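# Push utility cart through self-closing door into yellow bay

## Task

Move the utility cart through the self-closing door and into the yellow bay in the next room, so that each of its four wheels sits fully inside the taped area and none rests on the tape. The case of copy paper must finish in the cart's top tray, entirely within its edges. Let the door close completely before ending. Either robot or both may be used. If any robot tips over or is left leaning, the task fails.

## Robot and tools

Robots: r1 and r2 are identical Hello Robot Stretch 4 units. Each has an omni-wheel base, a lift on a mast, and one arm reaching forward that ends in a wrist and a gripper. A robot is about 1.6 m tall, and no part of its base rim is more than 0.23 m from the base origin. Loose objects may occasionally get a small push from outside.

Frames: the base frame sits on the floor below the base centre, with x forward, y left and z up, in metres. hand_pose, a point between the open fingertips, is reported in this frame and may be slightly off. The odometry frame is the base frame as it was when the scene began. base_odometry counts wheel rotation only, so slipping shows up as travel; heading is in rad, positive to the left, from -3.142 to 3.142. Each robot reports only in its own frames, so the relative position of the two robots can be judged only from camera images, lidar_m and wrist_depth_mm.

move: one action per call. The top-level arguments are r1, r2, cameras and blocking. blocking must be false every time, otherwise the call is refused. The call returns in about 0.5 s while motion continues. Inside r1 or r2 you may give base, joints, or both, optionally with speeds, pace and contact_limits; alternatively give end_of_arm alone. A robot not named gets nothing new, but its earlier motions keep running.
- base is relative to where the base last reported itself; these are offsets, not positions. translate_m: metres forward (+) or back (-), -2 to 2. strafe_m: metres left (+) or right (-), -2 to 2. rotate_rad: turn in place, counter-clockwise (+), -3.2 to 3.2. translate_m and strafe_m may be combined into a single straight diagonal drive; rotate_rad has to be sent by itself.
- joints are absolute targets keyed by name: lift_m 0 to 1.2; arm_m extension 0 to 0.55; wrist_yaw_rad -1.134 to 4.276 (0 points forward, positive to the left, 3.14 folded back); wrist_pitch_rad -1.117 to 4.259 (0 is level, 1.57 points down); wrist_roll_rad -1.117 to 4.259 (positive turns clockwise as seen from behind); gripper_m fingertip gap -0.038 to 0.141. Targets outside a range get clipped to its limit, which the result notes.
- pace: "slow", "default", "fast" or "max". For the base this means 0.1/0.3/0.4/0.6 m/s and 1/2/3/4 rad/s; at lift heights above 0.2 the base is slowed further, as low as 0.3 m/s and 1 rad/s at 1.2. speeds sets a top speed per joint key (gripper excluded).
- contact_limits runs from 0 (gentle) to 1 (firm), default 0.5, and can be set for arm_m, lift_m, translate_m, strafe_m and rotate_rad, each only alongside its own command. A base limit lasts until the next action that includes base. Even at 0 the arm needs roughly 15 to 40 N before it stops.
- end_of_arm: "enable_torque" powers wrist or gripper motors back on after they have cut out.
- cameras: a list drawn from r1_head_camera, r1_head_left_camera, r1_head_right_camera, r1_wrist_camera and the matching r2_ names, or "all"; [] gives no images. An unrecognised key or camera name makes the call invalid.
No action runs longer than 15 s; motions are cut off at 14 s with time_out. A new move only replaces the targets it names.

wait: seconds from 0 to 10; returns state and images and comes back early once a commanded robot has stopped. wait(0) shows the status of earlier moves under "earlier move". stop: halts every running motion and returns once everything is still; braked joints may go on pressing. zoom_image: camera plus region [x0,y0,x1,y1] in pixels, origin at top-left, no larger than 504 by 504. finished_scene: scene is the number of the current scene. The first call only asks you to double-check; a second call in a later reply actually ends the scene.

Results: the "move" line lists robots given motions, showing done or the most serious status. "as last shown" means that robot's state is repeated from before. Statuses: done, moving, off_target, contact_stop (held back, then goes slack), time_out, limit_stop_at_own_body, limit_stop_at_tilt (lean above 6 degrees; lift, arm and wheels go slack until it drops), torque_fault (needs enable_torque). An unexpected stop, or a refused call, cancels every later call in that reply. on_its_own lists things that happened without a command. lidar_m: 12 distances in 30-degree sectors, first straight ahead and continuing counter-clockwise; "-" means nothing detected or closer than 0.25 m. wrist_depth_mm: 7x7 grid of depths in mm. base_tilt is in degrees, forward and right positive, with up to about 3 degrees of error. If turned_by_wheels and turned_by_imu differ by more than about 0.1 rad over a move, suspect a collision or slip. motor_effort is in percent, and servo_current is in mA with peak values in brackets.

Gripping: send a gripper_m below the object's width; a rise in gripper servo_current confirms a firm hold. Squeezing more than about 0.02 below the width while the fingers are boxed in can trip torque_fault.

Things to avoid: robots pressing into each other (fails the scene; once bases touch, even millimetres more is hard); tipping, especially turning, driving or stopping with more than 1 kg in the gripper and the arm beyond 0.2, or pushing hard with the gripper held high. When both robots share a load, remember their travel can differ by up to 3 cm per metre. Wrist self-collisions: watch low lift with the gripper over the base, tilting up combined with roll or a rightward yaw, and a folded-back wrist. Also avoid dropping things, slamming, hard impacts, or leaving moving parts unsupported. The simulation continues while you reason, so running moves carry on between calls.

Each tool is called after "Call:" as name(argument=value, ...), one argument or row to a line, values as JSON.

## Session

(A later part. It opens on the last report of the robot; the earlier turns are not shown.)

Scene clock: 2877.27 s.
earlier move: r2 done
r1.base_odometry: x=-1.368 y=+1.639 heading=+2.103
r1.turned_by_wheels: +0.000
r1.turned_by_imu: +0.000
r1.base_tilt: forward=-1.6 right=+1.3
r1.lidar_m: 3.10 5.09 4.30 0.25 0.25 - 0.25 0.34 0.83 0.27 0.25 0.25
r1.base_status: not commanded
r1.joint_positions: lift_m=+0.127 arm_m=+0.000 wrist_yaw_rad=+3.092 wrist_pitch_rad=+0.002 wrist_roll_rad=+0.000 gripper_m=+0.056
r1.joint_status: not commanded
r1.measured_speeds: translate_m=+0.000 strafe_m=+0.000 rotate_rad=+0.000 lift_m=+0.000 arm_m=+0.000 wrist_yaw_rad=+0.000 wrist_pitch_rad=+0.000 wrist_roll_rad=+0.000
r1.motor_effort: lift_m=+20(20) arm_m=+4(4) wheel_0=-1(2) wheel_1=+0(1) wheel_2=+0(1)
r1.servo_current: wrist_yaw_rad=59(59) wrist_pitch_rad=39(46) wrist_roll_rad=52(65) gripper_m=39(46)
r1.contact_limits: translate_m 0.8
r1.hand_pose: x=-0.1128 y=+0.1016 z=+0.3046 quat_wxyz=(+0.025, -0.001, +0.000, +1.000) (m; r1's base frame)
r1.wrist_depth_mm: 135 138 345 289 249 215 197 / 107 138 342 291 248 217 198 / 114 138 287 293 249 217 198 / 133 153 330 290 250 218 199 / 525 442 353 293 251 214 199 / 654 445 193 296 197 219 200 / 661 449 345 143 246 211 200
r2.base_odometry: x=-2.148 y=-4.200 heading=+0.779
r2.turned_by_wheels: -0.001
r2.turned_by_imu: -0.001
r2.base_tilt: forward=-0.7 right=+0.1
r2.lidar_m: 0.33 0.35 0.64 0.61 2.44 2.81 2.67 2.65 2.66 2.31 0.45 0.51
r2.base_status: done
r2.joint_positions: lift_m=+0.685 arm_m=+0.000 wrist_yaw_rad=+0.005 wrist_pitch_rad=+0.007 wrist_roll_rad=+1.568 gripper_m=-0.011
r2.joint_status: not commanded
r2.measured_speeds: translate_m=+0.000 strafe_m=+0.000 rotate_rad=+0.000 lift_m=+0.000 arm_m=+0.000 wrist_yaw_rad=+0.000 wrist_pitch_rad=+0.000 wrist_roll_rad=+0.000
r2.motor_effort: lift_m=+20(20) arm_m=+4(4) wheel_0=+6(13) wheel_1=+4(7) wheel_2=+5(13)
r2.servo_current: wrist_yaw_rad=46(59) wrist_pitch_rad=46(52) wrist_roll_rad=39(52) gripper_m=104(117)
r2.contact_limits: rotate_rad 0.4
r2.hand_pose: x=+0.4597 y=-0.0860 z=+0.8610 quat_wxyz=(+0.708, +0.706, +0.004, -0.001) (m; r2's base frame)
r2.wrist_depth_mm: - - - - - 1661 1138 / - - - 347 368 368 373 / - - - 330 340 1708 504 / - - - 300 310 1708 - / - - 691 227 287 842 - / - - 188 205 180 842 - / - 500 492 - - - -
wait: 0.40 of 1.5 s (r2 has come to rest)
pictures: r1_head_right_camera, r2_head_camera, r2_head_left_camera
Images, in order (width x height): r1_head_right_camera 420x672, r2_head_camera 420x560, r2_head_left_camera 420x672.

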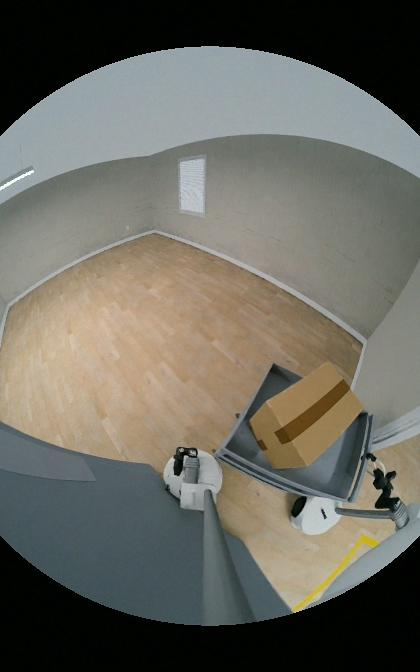

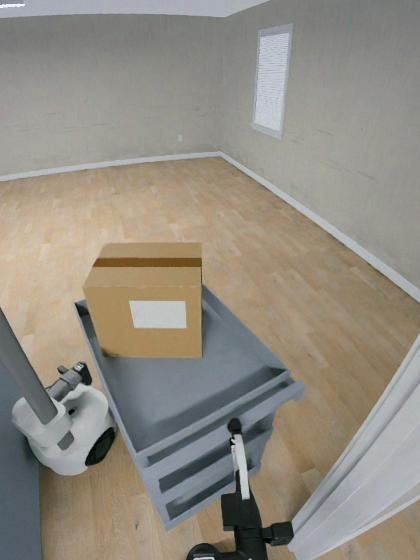

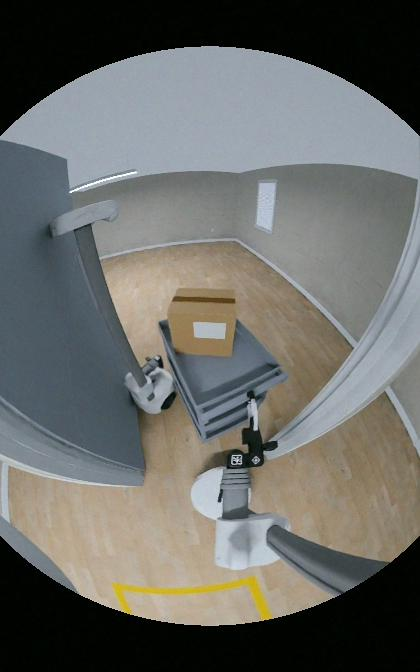

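Call:
move(
  blocking=false,
  cameras=[],
  r2={"base": {"translate_m": -0.122, "strafe_m": -0.048}, "pace": "slow", "contact_limits": {"translate_m": 0.4}},
)

Call:
wait(
  seconds=3,
  cameras=["r1_head_right_camera", "r2_head_camera", "r2_head_left_camera"],
)

Scene clock: 2973.57 s.
move: r2 moving
r1.base_odometry: x=-1.368 y=+1.639 heading=+2.103
r1.turned_by_wheels: +0.000
r1.turned_by_imu: +0.000
r1.base_tilt: forward=-1.6 right=+1.3
r1.lidar_m: 3.08 5.08 4.25 0.25 0.25 - 0.25 0.38 0.86 0.26 0.25 0.25
r1.base_status: not commanded
r1.joint_positions: lift_m=+0.127 arm_m=+0.000 wrist_yaw_rad=+3.092 wrist_pitch_rad=+0.002 wrist_roll_rad=+0.000 gripper_m=+0.056
r1.joint_status: not commanded
r1.measured_speeds: translate_m=+0.000 strafe_m=+0.000 rotate_rad=+0.000 lift_m=+0.000 arm_m=+0.000 wrist_yaw_rad=+0.000 wrist_pitch_rad=+0.000 wrist_roll_rad=+0.000
r1.motor_effort: lift_m=+20(20) arm_m=+4(4) wheel_0=-1(1) wheel_1=+0(0) wheel_2=+0(1)
r1.servo_current: wrist_yaw_rad=46(59) wrist_pitch_rad=52(52) wrist_roll_rad=52(65) gripper_m=39(46)
r1.contact_limits: translate_m 0.8
r1.hand_pose: x=-0.1128 y=+0.1016 z=+0.3046 quat_wxyz=(+0.025, -0.001, +0.000, +1.000) (m; r1's base frame)
r1.wrist_depth_mm: 136 138 347 289 248 216 197 / 107 138 340 290 249 216 198 / 114 138 287 291 250 217 198 / 133 153 332 294 249 217 199 / 530 445 351 293 250 213 200 / 647 445 193 293 196 219 199 / 661 449 347 143 247 211 200
r2.base_odometry: x=-2.153 y=-4.212 heading=+0.779
r2.turned_by_wheels: +0.000
r2.turned_by_imu: +0.000
r2.base_tilt: forward=-0.7 right=+0.1
r2.lidar_m: 0.34 0.33 0.61 0.58 2.45 2.81 2.64 2.65 2.65 2.30 0.46 0.48
r2.base_status: translate_m moving; strafe_m moving
r2.joint_positions: lift_m=+0.685 arm_m=+0.000 wrist_yaw_rad=+0.005 wrist_pitch_rad=+0.007 wrist_roll_rad=+1.568 gripper_m=-0.011
r2.joint_status: not commanded
r2.measured_speeds: translate_m=-0.050 strafe_m=-0.019 rotate_rad=-0.006 lift_m=+0.000 arm_m=+0.000 wrist_yaw_rad=+0.000 wrist_pitch_rad=+0.000 wrist_roll_rad=+0.000
r2.motor_effort: lift_m=+20(20) arm_m=+3(4) wheel_0=-2(7) wheel_1=-7(7) wheel_2=+11(15)
r2.servo_current: wrist_yaw_rad=52(59) wrist_pitch_rad=52(52) wrist_roll_rad=46(52) gripper_m=111(111)
r2.contact_limits: translate_m 0.4
r2.hand_pose: x=+0.4597 y=-0.0860 z=+0.8610 quat_wxyz=(+0.708, +0.706, +0.004, -0.001) (m; r2's base frame)
r2.wrist_depth_mm: - - - - - 1708 1182 / - - - 349 368 370 370 / - - - 329 342 1708 508 / - - - 300 309 1863 - / - - 683 227 286 842 - / - - 188 202 180 842 - / - - 500 - - - -
pictures: none
No camera images: "cameras" was empty.

Scene clock: 2975.60 s.
earlier move: r2 done
r1.base_odometry: x=-1.368 y=+1.639 heading=+2.103
r1.turned_by_wheels: +0.000
r1.turned_by_imu: +0.000
r1.base_tilt: forward=-1.6 right=+1.3
r1.lidar_m: 3.05 5.07 4.25 0.25 0.25 - 0.25 0.36 0.70 0.28 0.25 2.66
r1.base_status: not commanded
r1.joint_positions: lift_m=+0.127 arm_m=+0.000 wrist_yaw_rad=+3.092 wrist_pitch_rad=+0.002 wrist_roll_rad=+0.000 gripper_m=+0.056
r1.joint_status: not commanded
r1.measured_speeds: translate_m=+0.000 strafe_m=+0.000 rotate_rad=+0.000 lift_m=+0.000 arm_m=+0.000 wrist_yaw_rad=+0.000 wrist_pitch_rad=+0.000 wrist_roll_rad=+0.000
r1.motor_effort: lift_m=+20(20) arm_m=+4(4) wheel_0=-1(2) wheel_1=+0(1) wheel_2=+0(1)
r1.servo_current: wrist_yaw_rad=52(72) wrist_pitch_rad=39(52) wrist_roll_rad=46(72) gripper_m=39(46)
r1.contact_limits: translate_m 0.8
r1.hand_pose: x=-0.1128 y=+0.1016 z=+0.3046 quat_wxyz=(+0.025, -0.001, +0.000, +1.000) (m; r1's base frame)
r1.wrist_depth_mm: 136 138 347 289 247 216 198 / 107 138 338 289 248 216 197 / 114 138 286 291 249 217 199 / 133 154 332 291 250 217 200 / 525 445 351 291 250 213 199 / 647 449 193 293 196 220 200 / 668 452 345 143 247 210 199
r2.base_odometry: x=-2.201 y=-4.320 heading=+0.778
r2.turned_by_wheels: +0.000
r2.turned_by_imu: +0.000
r2.base_tilt: forward=-0.6 right=+0.0
r2.lidar_m: 0.32 0.33 0.65 0.66 2.46 2.81 2.56 2.53 2.66 2.29 0.58 0.49
r2.base_status: done
r2.joint_positions: lift_m=+0.685 arm_m=+0.000 wrist_yaw_rad=+0.001 wrist_pitch_rad=+0.007 wrist_roll_rad=+1.568 gripper_m=-0.011
r2.joint_status: not commanded
r2.measured_speeds: translate_m=+0.000 strafe_m=+0.000 rotate_rad=+0.000 lift_m=+0.000 arm_m=+0.000 wrist_yaw_rad=+0.000 wrist_pitch_rad=+0.000 wrist_roll_rad=+0.000
r2.motor_effort: lift_m=+20(20) arm_m=+4(4) wheel_0=-6(11) wheel_1=-5(10) wheel_2=+6(15)
r2.servo_current: wrist_yaw_rad=46(65) wrist_pitch_rad=46(52) wrist_roll_rad=46(59) gripper_m=104(111)
r2.contact_limits: translate_m 0.4
r2.hand_pose: x=+0.4594 y=-0.0872 z=+0.8610 quat_wxyz=(+0.708, +0.706, +0.003, -0.002) (m; r2's base frame)
r2.wrist_depth_mm: - - - - - 1661 1160 / - - - 349 370 370 373 / - - - 327 343 1661 500 / - - - 300 309 1921 - / - - 715 228 289 831 - / - - 188 203 181 842 - / - - 492 - - - -
wait: 2.03 of 3 s (r2 has come to rest)
pictures: r1_head_right_camera, r2_head_camera, r2_head_left_camera
Images, in order (width x height): r1_head_right_camera 420x672, r2_head_camera 420x560, r2_head_left_camera 420x672.

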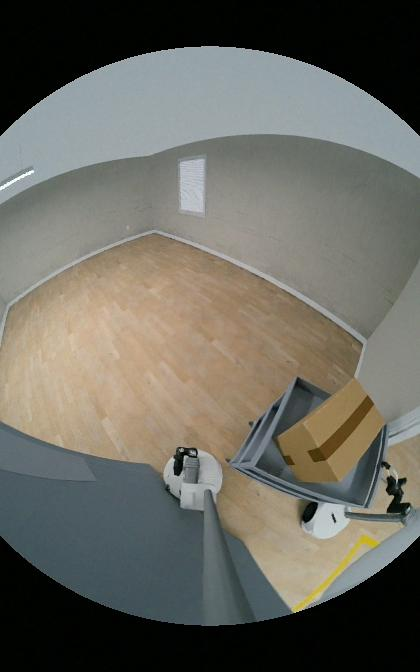

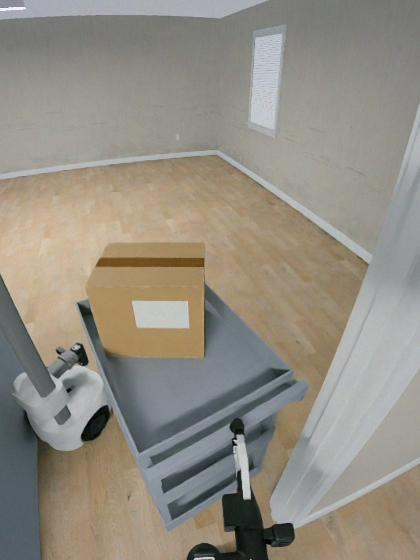

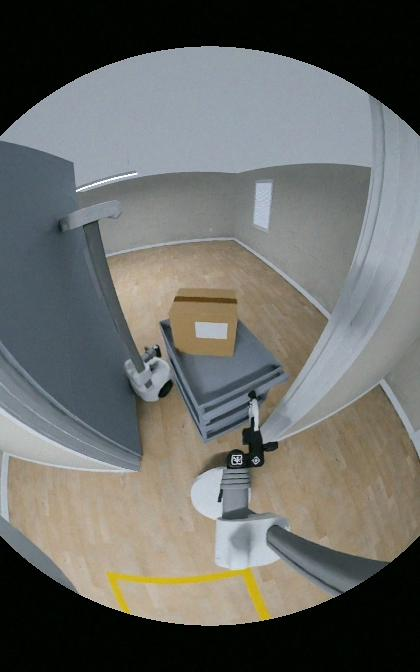

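Call:
zoom_image(
  camera="r2_head_camera",
  region=[220, 330, 420, 560],
)

Call:
zoom_image(
  camera="r2_head_camera",
  region=[0, 280, 220, 540],
)

Scaled by 2.191 from the camera's 420x560 image, which has a finer 1200x1600 frame.

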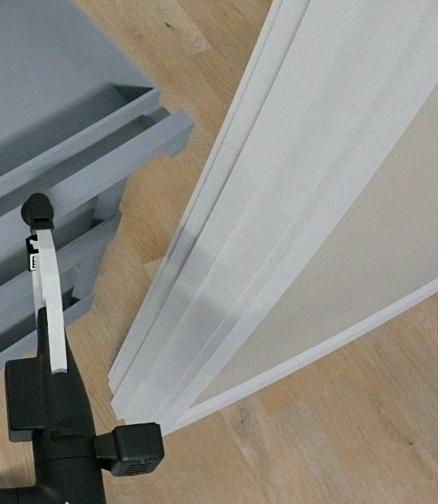

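Scaled by 1.938 from the camera's 420x560 image, which has a finer 1200x1600 frame.

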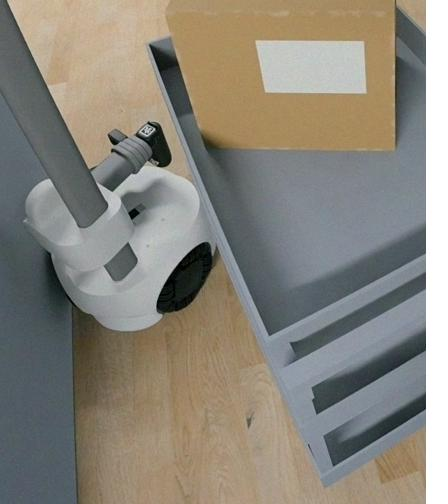

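Call:
move(
  blocking=false,
  cameras=[],
  r2={"base": {"translate_m": -0.158, "strafe_m": 0.013}, "pace": "slow", "contact_limits": {"translate_m": 0.4}},
)

Call:
wait(
  seconds=3,
  cameras=["r1_head_right_camera", "r2_head_camera", "r2_head_right_camera"],
)

Call:
zoom_image(
  camera="r2_head_camera",
  region=[220, 330, 420, 560],
)

Scene clock: 3037.30 s.
move: r2 moving
r1.base_odometry: x=-1.368 y=+1.639 heading=+2.103
r1.turned_by_wheels: +0.000
r1.turned_by_imu: +0.000
r1.base_tilt: forward=-1.6 right=+1.3
r1.lidar_m: 3.06 5.10 4.25 0.25 0.25 - 0.25 0.37 0.66 0.26 0.25 2.65
r1.base_status: not commanded
r1.joint_positions: lift_m=+0.127 arm_m=+0.000 wrist_yaw_rad=+3.092 wrist_pitch_rad=+0.002 wrist_roll_rad=+0.000 gripper_m=+0.056
r1.joint_status: not commanded
r1.measured_speeds: translate_m=+0.000 strafe_m=+0.000 rotate_rad=+0.000 lift_m=+0.000 arm_m=+0.000 wrist_yaw_rad=+0.000 wrist_pitch_rad=+0.000 wrist_roll_rad=+0.000
r1.motor_effort: lift_m=+20(20) arm_m=+4(4) wheel_0=-1(1) wheel_1=+0(0) wheel_2=+0(1)
r1.servo_current: wrist_yaw_rad=52(65) wrist_pitch_rad=39(52) wrist_roll_rad=52(59) gripper_m=39(46)
r1.contact_limits: translate_m 0.8
r1.hand_pose: x=-0.1128 y=+0.1016 z=+0.3046 quat_wxyz=(+0.025, -0.001, +0.000, +1.000) (m; r1's base frame)
r1.wrist_depth_mm: 136 138 347 290 248 216 196 / 107 138 340 290 249 216 198 / 114 139 283 290 250 217 199 / 133 154 330 291 249 219 199 / 525 442 351 293 252 213 199 / 647 449 193 294 197 219 199 / 661 449 347 144 246 210 199
r2.base_odometry: x=-2.210 y=-4.328 heading=+0.778
r2.turned_by_wheels: +0.000
r2.turned_by_imu: +0.000
r2.base_tilt: forward=-0.7 right=+0.1
r2.lidar_m: 0.35 0.34 0.69 0.66 2.47 2.85 2.51 2.52 2.68 2.31 0.61 0.51
r2.base_status: translate_m moving; strafe_m moving
r2.joint_positions: lift_m=+0.685 arm_m=+0.000 wrist_yaw_rad=+0.001 wrist_pitch_rad=+0.007 wrist_roll_rad=+1.568 gripper_m=-0.011
r2.joint_status: not commanded
r2.measured_speeds: translate_m=-0.048 strafe_m=+0.004 rotate_rad=+0.000 lift_m=+0.000 arm_m=+0.000 wrist_yaw_rad=+0.000 wrist_pitch_rad=+0.000 wrist_roll_rad=+0.000
r2.motor_effort: lift_m=+20(20) arm_m=+4(4) wheel_0=-6(11) wheel_1=-6(8) wheel_2=+9(12)
r2.servo_current: wrist_yaw_rad=39(59) wrist_pitch_rad=52(52) wrist_roll_rad=52(59) gripper_m=111(111)
r2.contact_limits: translate_m 0.4
r2.hand_pose: x=+0.4594 y=-0.0872 z=+0.8610 quat_wxyz=(+0.708, +0.706, +0.003, -0.002) (m; r2's base frame)
r2.wrist_depth_mm: - - - - - 1708 1160 / - - - 345 368 373 373 / - - - 330 340 1756 492 / - - - 297 310 1808 - / - - 676 226 285 820 - / - - 187 203 180 831 - / - - 496 - - - -
pictures: none
No camera images: "cameras" was empty.

Scene clock: 3039.67 s.
earlier move: r2 done
r1.base_odometry: x=-1.368 y=+1.639 heading=+2.103
r1.turned_by_wheels: +0.000
r1.turned_by_imu: +0.000
r1.base_tilt: forward=-1.6 right=+1.3
r1.lidar_m: 3.08 5.09 4.24 0.25 0.25 - 0.25 0.36 0.57 0.32 0.41 2.65
r1.base_status: not commanded
r1.joint_positions: lift_m=+0.127 arm_m=+0.000 wrist_yaw_rad=+3.092 wrist_pitch_rad=+0.002 wrist_roll_rad=+0.000 gripper_m=+0.056
r1.joint_status: not commanded
r1.measured_speeds: translate_m=+0.000 strafe_m=+0.000 rotate_rad=+0.000 lift_m=+0.000 arm_m=+0.000 wrist_yaw_rad=+0.000 wrist_pitch_rad=+0.000 wrist_roll_rad=+0.000
r1.motor_effort: lift_m=+20(20) arm_m=+4(4) wheel_0=-1(2) wheel_1=+0(0) wheel_2=+0(1)
r1.servo_current: wrist_yaw_rad=52(65) wrist_pitch_rad=46(52) wrist_roll_rad=59(65) gripper_m=46(46)
r1.contact_limits: translate_m 0.8
r1.hand_pose: x=-0.1128 y=+0.1016 z=+0.3046 quat_wxyz=(+0.025, -0.001, +0.000, +1.000) (m; r1's base frame)
r1.wrist_depth_mm: 136 138 349 290 248 216 196 / 107 138 340 289 249 216 198 / 114 138 286 290 249 216 198 / 133 153 332 291 249 217 198 / 530 445 351 293 251 214 200 / 654 445 193 293 196 219 199 / 654 449 345 143 246 210 199
r2.base_odometry: x=-2.322 y=-4.421 heading=+0.778
r2.turned_by_wheels: +0.000
r2.turned_by_imu: -0.001
r2.base_tilt: forward=-0.7 right=+0.1
r2.lidar_m: 0.34 0.35 0.66 0.84 2.40 2.78 2.39 2.40 2.73 2.33 0.90 0.51
r2.base_status: done
r2.joint_positions: lift_m=+0.685 arm_m=+0.000 wrist_yaw_rad=-0.001 wrist_pitch_rad=+0.007 wrist_roll_rad=+1.568 gripper_m=-0.011
r2.joint_status: not commanded
r2.measured_speeds: translate_m=+0.000 strafe_m=+0.000 rotate_rad=+0.000 lift_m=+0.000 arm_m=+0.000 wrist_yaw_rad=+0.000 wrist_pitch_rad=+0.000 wrist_roll_rad=+0.000
r2.motor_effort: lift_m=+20(20) arm_m=+3(4) wheel_0=-7(11) wheel_1=-5(8) wheel_2=+4(12)
r2.servo_current: wrist_yaw_rad=46(59) wrist_pitch_rad=46(59) wrist_roll_rad=46(59) gripper_m=104(111)
r2.contact_limits: translate_m 0.4
r2.hand_pose: x=+0.4592 y=-0.0878 z=+0.8610 quat_wxyz=(+0.708, +0.706, +0.002, -0.003) (m; r2's base frame)
r2.wrist_depth_mm: 359 366 355 289 359 373 373 / - - - 332 347 353 353 / - - - 309 317 1708 508 / - - - 296 298 842 - / - - 530 223 278 831 - / - - 187 205 181 842 - / - - 517 - 254 129 -
wait: 2.37 of 3 s (r2 has come to rest)
pictures: r1_head_right_camera, r2_head_camera, r2_head_right_camera
Images, in order (width x height): r1_head_right_camera 420x672, r2_head_camera 420x560, r2_head_right_camera 420x672.

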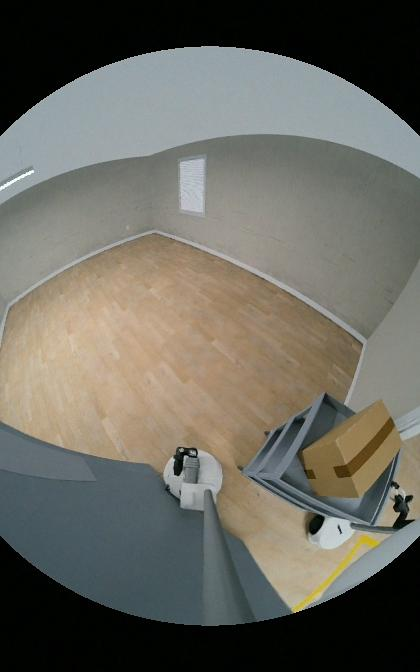

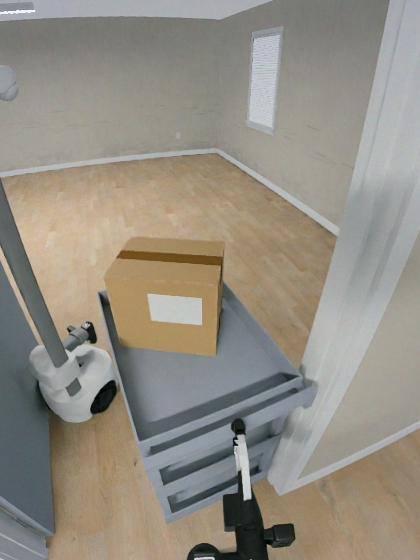

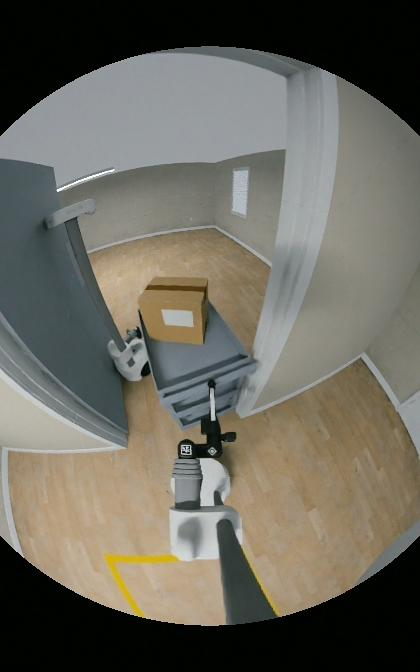

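Scaled by 2.191 from the camera's 420x560 image, which has a finer 1200x1600 frame.

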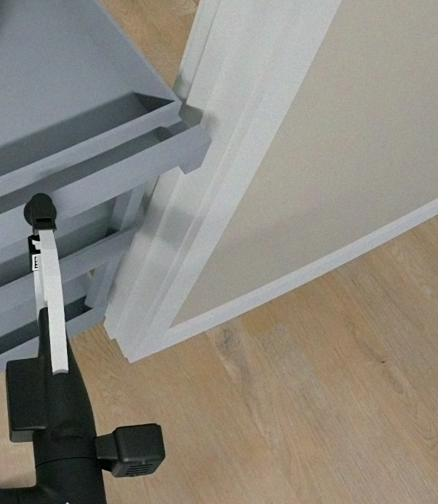

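Call:
move(
  blocking=false,
  cameras=[],
  r2={"base": {"translate_m": -1.2, "strafe_m": 0.004}, "pace": "slow", "contact_limits": {"translate_m": 0.4}},
)

Call:
wait(
  seconds=3,
  cameras=["r2_head_camera", "r2_head_right_camera"],
)

Scene clock: 3074.67 s.
move: r2 moving
r1.base_odometry: x=-1.368 y=+1.639 heading=+2.103
r1.turned_by_wheels: +0.000
r1.turned_by_imu: +0.000
r1.base_tilt: forward=-1.6 right=+1.3
r1.lidar_m: 3.08 5.10 4.25 0.25 0.25 - 0.25 0.36 0.57 0.34 0.42 2.65
r1.base_status: not commanded
r1.joint_positions: lift_m=+0.127 arm_m=+0.000 wrist_yaw_rad=+3.092 wrist_pitch_rad=+0.002 wrist_roll_rad=+0.000 gripper_m=+0.056
r1.joint_status: not commanded
r1.measured_speeds: translate_m=+0.000 strafe_m=+0.000 rotate_rad=+0.000 lift_m=+0.000 arm_m=+0.000 wrist_yaw_rad=+0.000 wrist_pitch_rad=+0.000 wrist_roll_rad=+0.000
r1.motor_effort: lift_m=+20(20) arm_m=+4(4) wheel_0=-1(1) wheel_1=+0(1) wheel_2=-1(1)
r1.servo_current: wrist_yaw_rad=52(59) wrist_pitch_rad=39(46) wrist_roll_rad=59(65) gripper_m=46(46)
r1.contact_limits: translate_m 0.8
r1.hand_pose: x=-0.1128 y=+0.1016 z=+0.3046 quat_wxyz=(+0.025, -0.001, +0.000, +1.000) (m; r1's base frame)
r1.wrist_depth_mm: 136 138 349 290 247 216 197 / 107 138 340 290 248 216 198 / 114 138 287 291 249 217 199 / 133 153 330 291 250 217 199 / 525 442 353 294 251 214 199 / 647 449 193 293 196 219 200 / 661 449 345 144 248 211 200
r2.base_odometry: x=-2.331 y=-4.430 heading=+0.777
r2.turned_by_wheels: +0.000
r2.turned_by_imu: +0.000
r2.base_tilt: forward=-0.7 right=+0.1
r2.lidar_m: 0.36 0.39 0.70 0.87 2.39 2.78 2.37 2.36 2.73 2.34 0.94 0.49
r2.base_status: translate_m moving; strafe_m moving
r2.joint_positions: lift_m=+0.685 arm_m=+0.000 wrist_yaw_rad=-0.001 wrist_pitch_rad=+0.007 wrist_roll_rad=+1.568 gripper_m=-0.011
r2.joint_status: not commanded
r2.measured_speeds: translate_m=-0.048 strafe_m=+0.000 rotate_rad=+0.002 lift_m=+0.000 arm_m=+0.000 wrist_yaw_rad=+0.000 wrist_pitch_rad=+0.000 wrist_roll_rad=+0.000
r2.motor_effort: lift_m=+20(20) arm_m=+4(4) wheel_0=-8(12) wheel_1=-6(8) wheel_2=+9(10)
r2.servo_current: wrist_yaw_rad=46(59) wrist_pitch_rad=46(52) wrist_roll_rad=52(52) gripper_m=104(111)
r2.contact_limits: translate_m 0.4
r2.hand_pose: x=+0.4592 y=-0.0878 z=+0.8610 quat_wxyz=(+0.708, +0.706, +0.002, -0.003) (m; r2's base frame)
r2.wrist_depth_mm: 366 370 379 286 364 379 379 / - - - 330 343 353 353 / - - - 309 314 1756 504 / - - - 294 298 798 - / - - 521 223 278 866 - / - - 188 206 181 831 - / - - 521 - 254 129 -
pictures: none
No camera images: "cameras" was empty.

Scene clock: 3077.67 s.
earlier move: r2 moving
r1.base_odometry: x=-1.368 y=+1.639 heading=+2.103
r1.turned_by_wheels: +0.000
r1.turned_by_imu: +0.000
r1.base_tilt: forward=-1.6 right=+1.3
r1.lidar_m: 3.09 5.08 4.23 0.25 0.25 - 0.25 0.35 0.62 0.52 1.39 2.64
r1.base_status: not commanded
r1.joint_positions: lift_m=+0.127 arm_m=+0.000 wrist_yaw_rad=+3.092 wrist_pitch_rad=+0.002 wrist_roll_rad=+0.000 gripper_m=+0.056
r1.joint_status: not commanded
r1.measured_speeds: translate_m=+0.000 strafe_m=+0.000 rotate_rad=+0.000 lift_m=+0.000 arm_m=+0.000 wrist_yaw_rad=+0.000 wrist_pitch_rad=+0.000 wrist_roll_rad=+0.000
r1.motor_effort: lift_m=+20(20) arm_m=+4(4) wheel_0=-1(2) wheel_1=+0(1) wheel_2=+0(1)
r1.servo_current: wrist_yaw_rad=46(72) wrist_pitch_rad=46(46) wrist_roll_rad=46(65) gripper_m=39(46)
r1.contact_limits: translate_m 0.8
r1.hand_pose: x=-0.1128 y=+0.1016 z=+0.3046 quat_wxyz=(+0.025, -0.001, +0.000, +1.000) (m; r1's base frame)
r1.wrist_depth_mm: 136 138 349 289 247 216 197 / 107 138 338 290 249 216 197 / 115 138 286 291 250 216 198 / 133 153 332 291 251 216 199 / 525 445 353 293 250 215 199 / 654 449 193 293 196 218 199 / 676 452 345 143 245 211 200
r2.base_odometry: x=-2.537 y=-4.631 heading=+0.778
r2.turned_by_wheels: +0.000
r2.turned_by_imu: +0.001
r2.base_tilt: forward=-0.6 right=+0.1
r2.lidar_m: 0.41 0.42 0.81 1.41 2.33 2.49 2.09 2.09 2.42 2.43 1.51 0.48
r2.base_status: translate_m moving; strafe_m moving
r2.joint_positions: lift_m=+0.685 arm_m=+0.000 wrist_yaw_rad=+0.000 wrist_pitch_rad=+0.007 wrist_roll_rad=+1.568 gripper_m=-0.011
r2.joint_status: not commanded
r2.measured_speeds: translate_m=-0.100 strafe_m=+0.001 rotate_rad=+0.001 lift_m=+0.000 arm_m=+0.000 wrist_yaw_rad=+0.000 wrist_pitch_rad=+0.000 wrist_roll_rad=+0.000
r2.motor_effort: lift_m=+20(20) arm_m=+4(4) wheel_0=-3(12) wheel_1=-6(8) wheel_2=+9(11)
r2.servo_current: wrist_yaw_rad=33(59) wrist_pitch_rad=46(59) wrist_roll_rad=46(59) gripper_m=104(117)
r2.contact_limits: translate_m 0.4
r2.hand_pose: x=+0.4593 y=-0.0874 z=+0.8610 quat_wxyz=(+0.708, +0.706, +0.003, -0.002) (m; r2's base frame)
r2.wrist_depth_mm: - - - 236 300 309 307 / - - - 230 293 - - / - - - 225 286 866 - / - - 549 221 279 - - / - - 517 216 276 854 - / - - 186 210 180 831 - / - - 591 - 264 - -
wait: 3.00 s; no rest
pictures: r2_head_camera, r2_head_right_camera
Images, in order (width x height): r2_head_camera 420x560, r2_head_right_camera 420x672.

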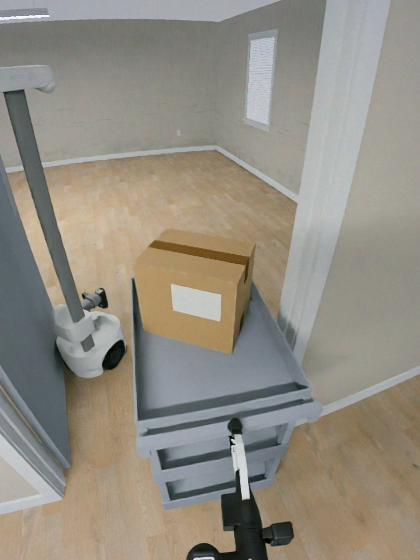

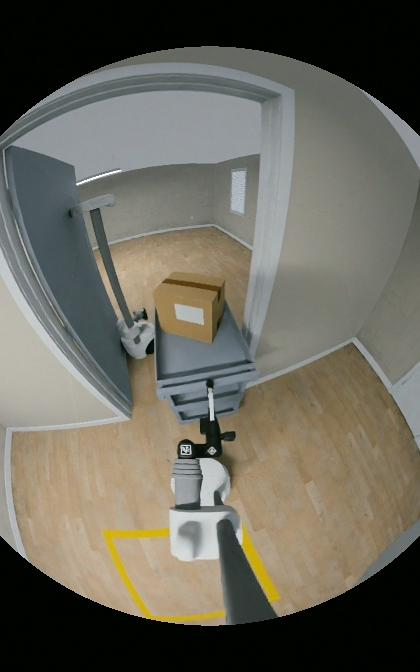

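Call:
wait(
  seconds=2,
  cameras=["r2_head_camera", "r2_head_right_camera"],
)

Scene clock: 3085.03 s.
earlier move: r2 moving
r1.base_odometry: x=-1.368 y=+1.639 heading=+2.103
r1.turned_by_wheels: +0.000
r1.turned_by_imu: +0.000
r1.base_tilt: forward=-1.6 right=+1.3
r1.lidar_m: 3.06 5.10 4.24 0.25 0.25 - 0.25 0.35 1.27 1.08 1.38 2.67
r1.base_status: not commanded
r1.joint_positions: lift_m=+0.127 arm_m=+0.000 wrist_yaw_rad=+3.092 wrist_pitch_rad=+0.002 wrist_roll_rad=+0.000 gripper_m=+0.056
r1.joint_status: not commanded
r1.measured_speeds: translate_m=+0.000 strafe_m=+0.000 rotate_rad=+0.000 lift_m=+0.000 arm_m=+0.000 wrist_yaw_rad=+0.000 wrist_pitch_rad=+0.000 wrist_roll_rad=+0.000
r1.motor_effort: lift_m=+20(20) arm_m=+4(4) wheel_0=-1(2) wheel_1=+0(1) wheel_2=+0(1)
r1.servo_current: wrist_yaw_rad=33(72) wrist_pitch_rad=39(52) wrist_roll_rad=46(78) gripper_m=46(52)
r1.contact_limits: translate_m 0.8
r1.hand_pose: x=-0.1128 y=+0.1016 z=+0.3046 quat_wxyz=(+0.025, -0.001, +0.000, +1.000) (m; r1's base frame)
r1.wrist_depth_mm: 136 138 345 289 248 215 198 / 107 138 340 290 249 215 198 / 114 139 286 291 250 217 198 / 133 154 330 294 249 219 199 / 525 445 353 293 251 213 199 / 654 452 193 294 197 219 199 / 661 452 343 143 245 211 199
r2.base_odometry: x=-3.064 y=-5.146 heading=+0.777
r2.turned_by_wheels: +0.000
r2.turned_by_imu: +0.001
r2.base_tilt: forward=-0.7 right=+0.1
r2.lidar_m: 0.48 1.41 1.60 2.12 2.12 1.64 1.39 1.41 1.62 2.58 2.61 0.41
r2.base_status: translate_m moving; strafe_m moving
r2.joint_positions: lift_m=+0.685 arm_m=+0.000 wrist_yaw_rad=+0.000 wrist_pitch_rad=+0.007 wrist_roll_rad=+1.568 gripper_m=-0.011
r2.joint_status: not commanded
r2.measured_speeds: translate_m=-0.099 strafe_m=+0.000 rotate_rad=+0.001 lift_m=+0.000 arm_m=+0.000 wrist_yaw_rad=+0.000 wrist_pitch_rad=+0.000 wrist_roll_rad=+0.000
r2.motor_effort: lift_m=+20(20) arm_m=+3(4) wheel_0=-6(12) wheel_1=-6(9) wheel_2=+8(11)
r2.servo_current: wrist_yaw_rad=46(65) wrist_pitch_rad=46(59) wrist_roll_rad=39(72) gripper_m=104(117)
r2.contact_limits: translate_m 0.4
r2.hand_pose: x=+0.4593 y=-0.0874 z=+0.8610 quat_wxyz=(+0.708, +0.706, +0.003, -0.002) (m; r2's base frame)
r2.wrist_depth_mm: - - 569 169 223 - - / - 492 492 180 236 809 - / - 500 488 188 245 842 - / - - 574 197 258 - - / - - - 209 273 - - / - - 186 216 181 1576 517 / - - - - - 1618 473
wait: 2.00 s; no rest
pictures: r2_head_camera, r2_head_right_camera
Images, in order (width x height): r2_head_camera 420x560, r2_head_right_camera 420x672.

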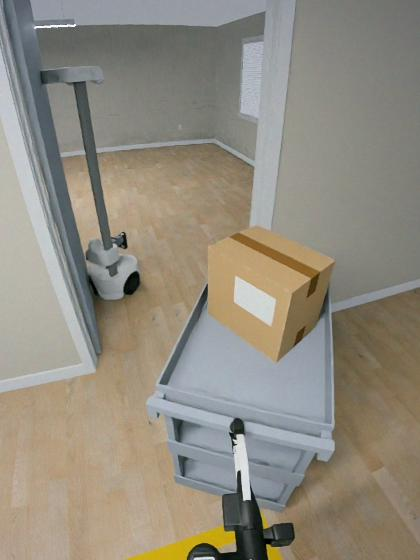

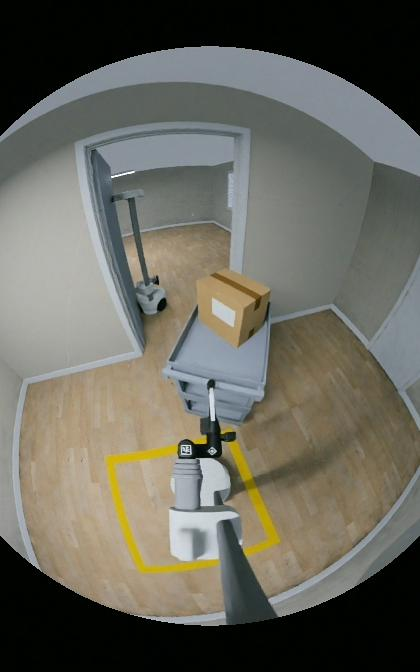

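Call:
wait(
  seconds=3,
  cameras=["r2_head_camera", "r2_head_right_camera", "r2_head_left_camera"],
)

Scene clock: 3089.73 s.
earlier move: r2 done
r1.base_odometry: x=-1.368 y=+1.639 heading=+2.103
r1.turned_by_wheels: +0.000
r1.turned_by_imu: +0.000
r1.base_tilt: forward=-1.6 right=+1.3
r1.lidar_m: 3.08 5.06 4.27 0.25 0.25 - 0.25 0.36 1.45 1.07 1.42 2.66
r1.base_status: not commanded
r1.joint_positions: lift_m=+0.127 arm_m=+0.000 wrist_yaw_rad=+3.092 wrist_pitch_rad=+0.002 wrist_roll_rad=+0.000 gripper_m=+0.056
r1.joint_status: not commanded
r1.measured_speeds: translate_m=+0.000 strafe_m=+0.000 rotate_rad=+0.000 lift_m=+0.000 arm_m=+0.000 wrist_yaw_rad=+0.000 wrist_pitch_rad=+0.000 wrist_roll_rad=+0.000
r1.motor_effort: lift_m=+20(20) arm_m=+4(4) wheel_0=-1(2) wheel_1=+0(1) wheel_2=+0(1)
r1.servo_current: wrist_yaw_rad=65(72) wrist_pitch_rad=39(52) wrist_roll_rad=46(78) gripper_m=39(52)
r1.contact_limits: translate_m 0.8
r1.hand_pose: x=-0.1128 y=+0.1016 z=+0.3046 quat_wxyz=(+0.025, -0.001, +0.000, +1.000) (m; r1's base frame)
r1.wrist_depth_mm: 136 138 347 289 248 215 197 / 107 138 340 291 248 216 198 / 114 138 286 290 249 217 198 / 133 153 332 291 251 217 199 / 535 445 351 293 251 214 200 / 654 449 193 294 197 219 199 / 668 452 345 143 246 211 200
r2.base_odometry: x=-3.180 y=-5.260 heading=+0.777
r2.turned_by_wheels: +0.000
r2.turned_by_imu: +0.000
r2.base_tilt: forward=-0.7 right=+0.1
r2.lidar_m: 0.50 1.55 1.79 2.08 2.05 1.48 1.23 1.24 1.47 2.40 2.66 0.41
r2.base_status: done
r2.joint_positions: lift_m=+0.685 arm_m=+0.000 wrist_yaw_rad=+0.000 wrist_pitch_rad=+0.007 wrist_roll_rad=+1.568 gripper_m=-0.011
r2.joint_status: not commanded
r2.measured_speeds: translate_m=+0.000 strafe_m=+0.000 rotate_rad=+0.000 lift_m=+0.000 arm_m=+0.000 wrist_yaw_rad=+0.000 wrist_pitch_rad=+0.000 wrist_roll_rad=+0.000
r2.motor_effort: lift_m=+20(20) arm_m=+3(4) wheel_0=-6(12) wheel_1=-4(9) wheel_2=+4(11)
r2.servo_current: wrist_yaw_rad=52(65) wrist_pitch_rad=52(59) wrist_roll_rad=59(72) gripper_m=104(117)
r2.contact_limits: translate_m 0.4
r2.hand_pose: x=+0.4593 y=-0.0874 z=+0.8610 quat_wxyz=(+0.708, +0.706, +0.003, -0.002) (m; r2's base frame)
r2.wrist_depth_mm: - 484 500 154 208 - - / - 452 449 165 221 - - / 1537 525 517 179 238 831 - / - - 627 193 255 - - / - - - 208 277 - - / - - 186 213 181 1618 500 / - - - - - 382 449
wait: 0.00 of 3 s (r2 has come to rest)
pictures: r2_head_camera, r2_head_left_camera, r2_head_right_camera
Images, in order (width x height): r2_head_camera 420x560, r2_head_left_camera 420x672, r2_head_right_camera 420x672.

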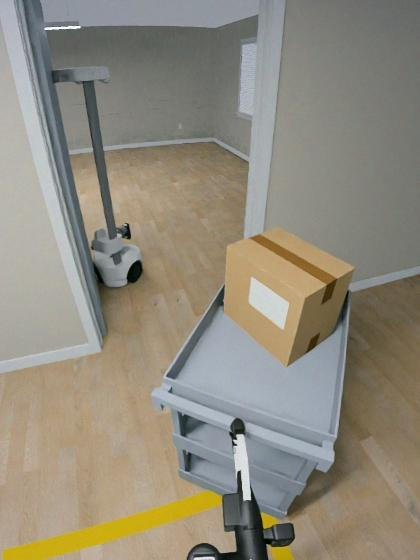

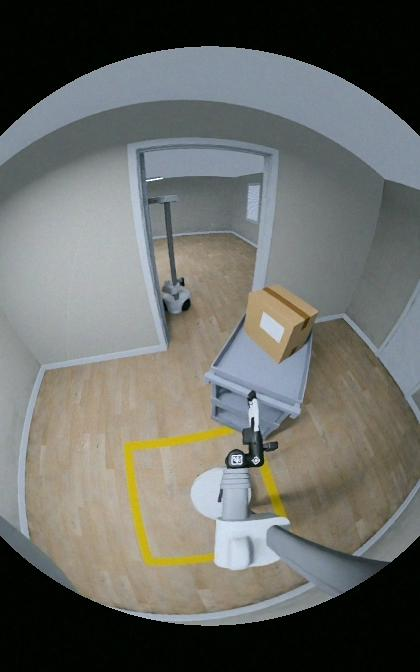

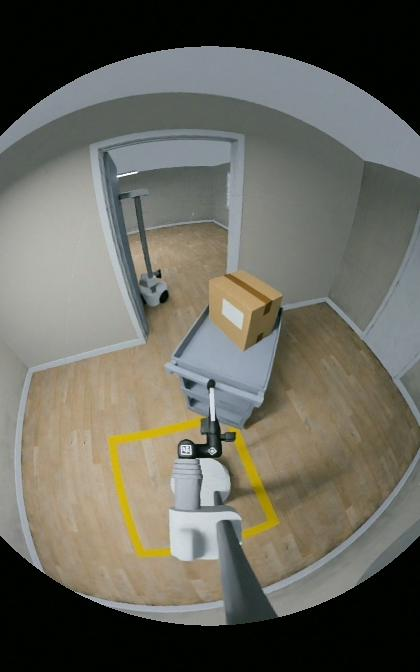

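Call:
move(
  blocking=false,
  cameras=[],
  r2={"base": {"translate_m": -0.732, "strafe_m": 0.278}, "pace": "slow", "contact_limits": {"translate_m": 0.4}},
)

Call:
wait(
  seconds=4,
  cameras=["r2_head_camera", "r2_head_left_camera"],
)

Scene clock: 3119.13 s.
move: r2 moving
r1.base_odometry: x=-1.368 y=+1.639 heading=+2.103
r1.turned_by_wheels: +0.000
r1.turned_by_imu: +0.000
r1.base_tilt: forward=-1.6 right=+1.3
r1.lidar_m: 3.05 5.08 4.25 0.25 0.25 - 0.25 0.37 1.45 1.06 1.41 2.66
r1.base_status: not commanded
r1.joint_positions: lift_m=+0.127 arm_m=+0.000 wrist_yaw_rad=+3.092 wrist_pitch_rad=+0.002 wrist_roll_rad=+0.000 gripper_m=+0.056
r1.joint_status: not commanded
r1.measured_speeds: translate_m=+0.000 strafe_m=+0.000 rotate_rad=+0.000 lift_m=+0.000 arm_m=+0.000 wrist_yaw_rad=+0.000 wrist_pitch_rad=+0.000 wrist_roll_rad=+0.000
r1.motor_effort: lift_m=+20(20) arm_m=+4(4) wheel_0=-1(1) wheel_1=+0(0) wheel_2=+0(1)
r1.servo_current: wrist_yaw_rad=39(65) wrist_pitch_rad=46(52) wrist_roll_rad=39(59) gripper_m=39(52)
r1.contact_limits: translate_m 0.8
r1.hand_pose: x=-0.1128 y=+0.1016 z=+0.3046 quat_wxyz=(+0.025, -0.001, +0.000, +1.000) (m; r1's base frame)
r1.wrist_depth_mm: 136 138 347 290 248 216 197 / 107 138 340 289 247 216 198 / 114 139 287 291 250 218 198 / 133 153 330 291 251 218 199 / 530 445 353 293 251 214 199 / 661 445 193 294 196 219 200 / 661 449 345 143 245 211 199
r2.base_odometry: x=-3.192 y=-5.265 heading=+0.777
r2.turned_by_wheels: -0.001
r2.turned_by_imu: +0.000
r2.base_tilt: forward=-0.6 right=+0.1
r2.lidar_m: 0.48 1.58 1.82 2.06 2.06 1.45 1.22 1.23 1.40 2.41 2.67 0.42
r2.base_status: translate_m moving; strafe_m moving
r2.joint_positions: lift_m=+0.685 arm_m=+0.000 wrist_yaw_rad=-0.001 wrist_pitch_rad=+0.007 wrist_roll_rad=+1.568 gripper_m=-0.011
r2.joint_status: not commanded
r2.measured_speeds: translate_m=-0.049 strafe_m=+0.018 rotate_rad=-0.003 lift_m=+0.000 arm_m=+0.000 wrist_yaw_rad=-0.007 wrist_pitch_rad=+0.000 wrist_roll_rad=+0.000
r2.motor_effort: lift_m=+20(20) arm_m=+4(4) wheel_0=-12(13) wheel_1=-6(7) wheel_2=+8(10)
r2.servo_current: wrist_yaw_rad=39(52) wrist_pitch_rad=46(52) wrist_roll_rad=46(59) gripper_m=104(117)
r2.contact_limits: translate_m 0.4
r2.hand_pose: x=+0.4592 y=-0.0876 z=+0.8610 quat_wxyz=(+0.708, +0.706, +0.002, -0.003) (m; r2's base frame)
r2.wrist_depth_mm: - 480 500 155 208 - - / - 449 445 165 223 - - / - 535 517 180 237 831 - / - - 640 193 256 - - / - - - 207 276 - - / - - 187 216 181 1499 500 / - - - - - 384 452
pictures: none
No camera images: "cameras" was empty.

Scene clock: 3123.13 s.
earlier move: r2 moving
r1.base_odometry: x=-1.368 y=+1.639 heading=+2.103
r1.turned_by_wheels: +0.000
r1.turned_by_imu: +0.000
r1.base_tilt: forward=-1.6 right=+1.3
r1.lidar_m: 3.08 5.07 4.27 0.25 0.25 - 0.25 0.36 1.97 1.06 1.39 2.65
r1.base_status: not commanded
r1.joint_positions: lift_m=+0.127 arm_m=+0.000 wrist_yaw_rad=+3.092 wrist_pitch_rad=+0.002 wrist_roll_rad=+0.000 gripper_m=+0.056
r1.joint_status: not commanded
r1.measured_speeds: translate_m=+0.000 strafe_m=+0.000 rotate_rad=+0.000 lift_m=+0.000 arm_m=+0.000 wrist_yaw_rad=+0.000 wrist_pitch_rad=+0.000 wrist_roll_rad=+0.000
r1.motor_effort: lift_m=+20(20) arm_m=+4(4) wheel_0=-1(2) wheel_1=+0(0) wheel_2=+0(1)
r1.servo_current: wrist_yaw_rad=46(72) wrist_pitch_rad=39(52) wrist_roll_rad=52(72) gripper_m=39(52)
r1.contact_limits: translate_m 0.8
r1.hand_pose: x=-0.1128 y=+0.1016 z=+0.3046 quat_wxyz=(+0.025, -0.001, +0.000, +1.000) (m; r1's base frame)
r1.wrist_depth_mm: 136 138 349 289 247 216 197 / 107 138 338 290 248 217 198 / 114 139 287 291 250 218 198 / 133 153 332 291 251 217 200 / 525 445 353 293 250 214 199 / 647 445 193 294 197 218 199 / 661 449 347 143 246 211 200
r2.base_odometry: x=-3.549 y=-5.422 heading=+0.776
r2.turned_by_wheels: +0.000
r2.turned_by_imu: -0.002
r2.base_tilt: forward=-0.7 right=+0.1
r2.lidar_m: 0.51 1.89 2.14 1.85 1.83 1.09 0.92 0.91 1.07 1.82 0.52 0.33
r2.base_status: translate_m moving; strafe_m moving
r2.joint_positions: lift_m=+0.685 arm_m=+0.000 wrist_yaw_rad=-0.003 wrist_pitch_rad=+0.007 wrist_roll_rad=+1.568 gripper_m=-0.011
r2.joint_status: not commanded
r2.measured_speeds: translate_m=-0.093 strafe_m=+0.035 rotate_rad=-0.004 lift_m=+0.000 arm_m=+0.000 wrist_yaw_rad=+0.000 wrist_pitch_rad=+0.000 wrist_roll_rad=+0.000
r2.motor_effort: lift_m=+20(20) arm_m=+4(4) wheel_0=-11(15) wheel_1=-6(8) wheel_2=+6(10)
r2.servo_current: wrist_yaw_rad=46(59) wrist_pitch_rad=52(52) wrist_roll_rad=39(59) gripper_m=111(117)
r2.contact_limits: translate_m 0.4
r2.hand_pose: x=+0.4590 y=-0.0883 z=+0.8610 quat_wxyz=(+0.708, +0.706, +0.001, -0.004) (m; r2's base frame)
r2.wrist_depth_mm: - 508 449 - 149 - - / - - 554 - 173 - - / - - - 113 212 1708 - / 1756 - - 137 260 1708 525 / 1756 - - 203 342 1576 473 / 1618 - 186 219 179 1366 1138 / - - - - - - 1205
wait: 4.00 s; no rest
pictures: r2_head_camera, r2_head_left_camera
Images, in order (width x height): r2_head_camera 420x560, r2_head_left_camera 420x672.

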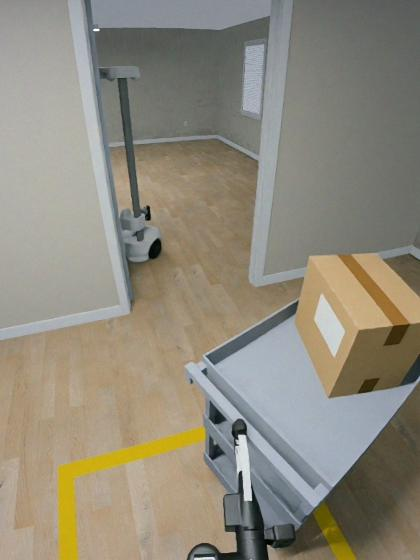

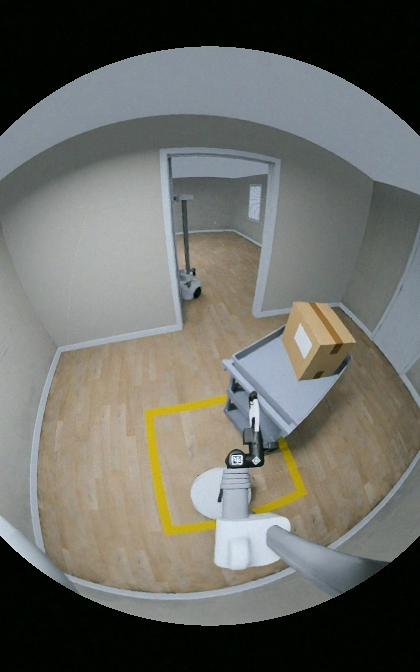

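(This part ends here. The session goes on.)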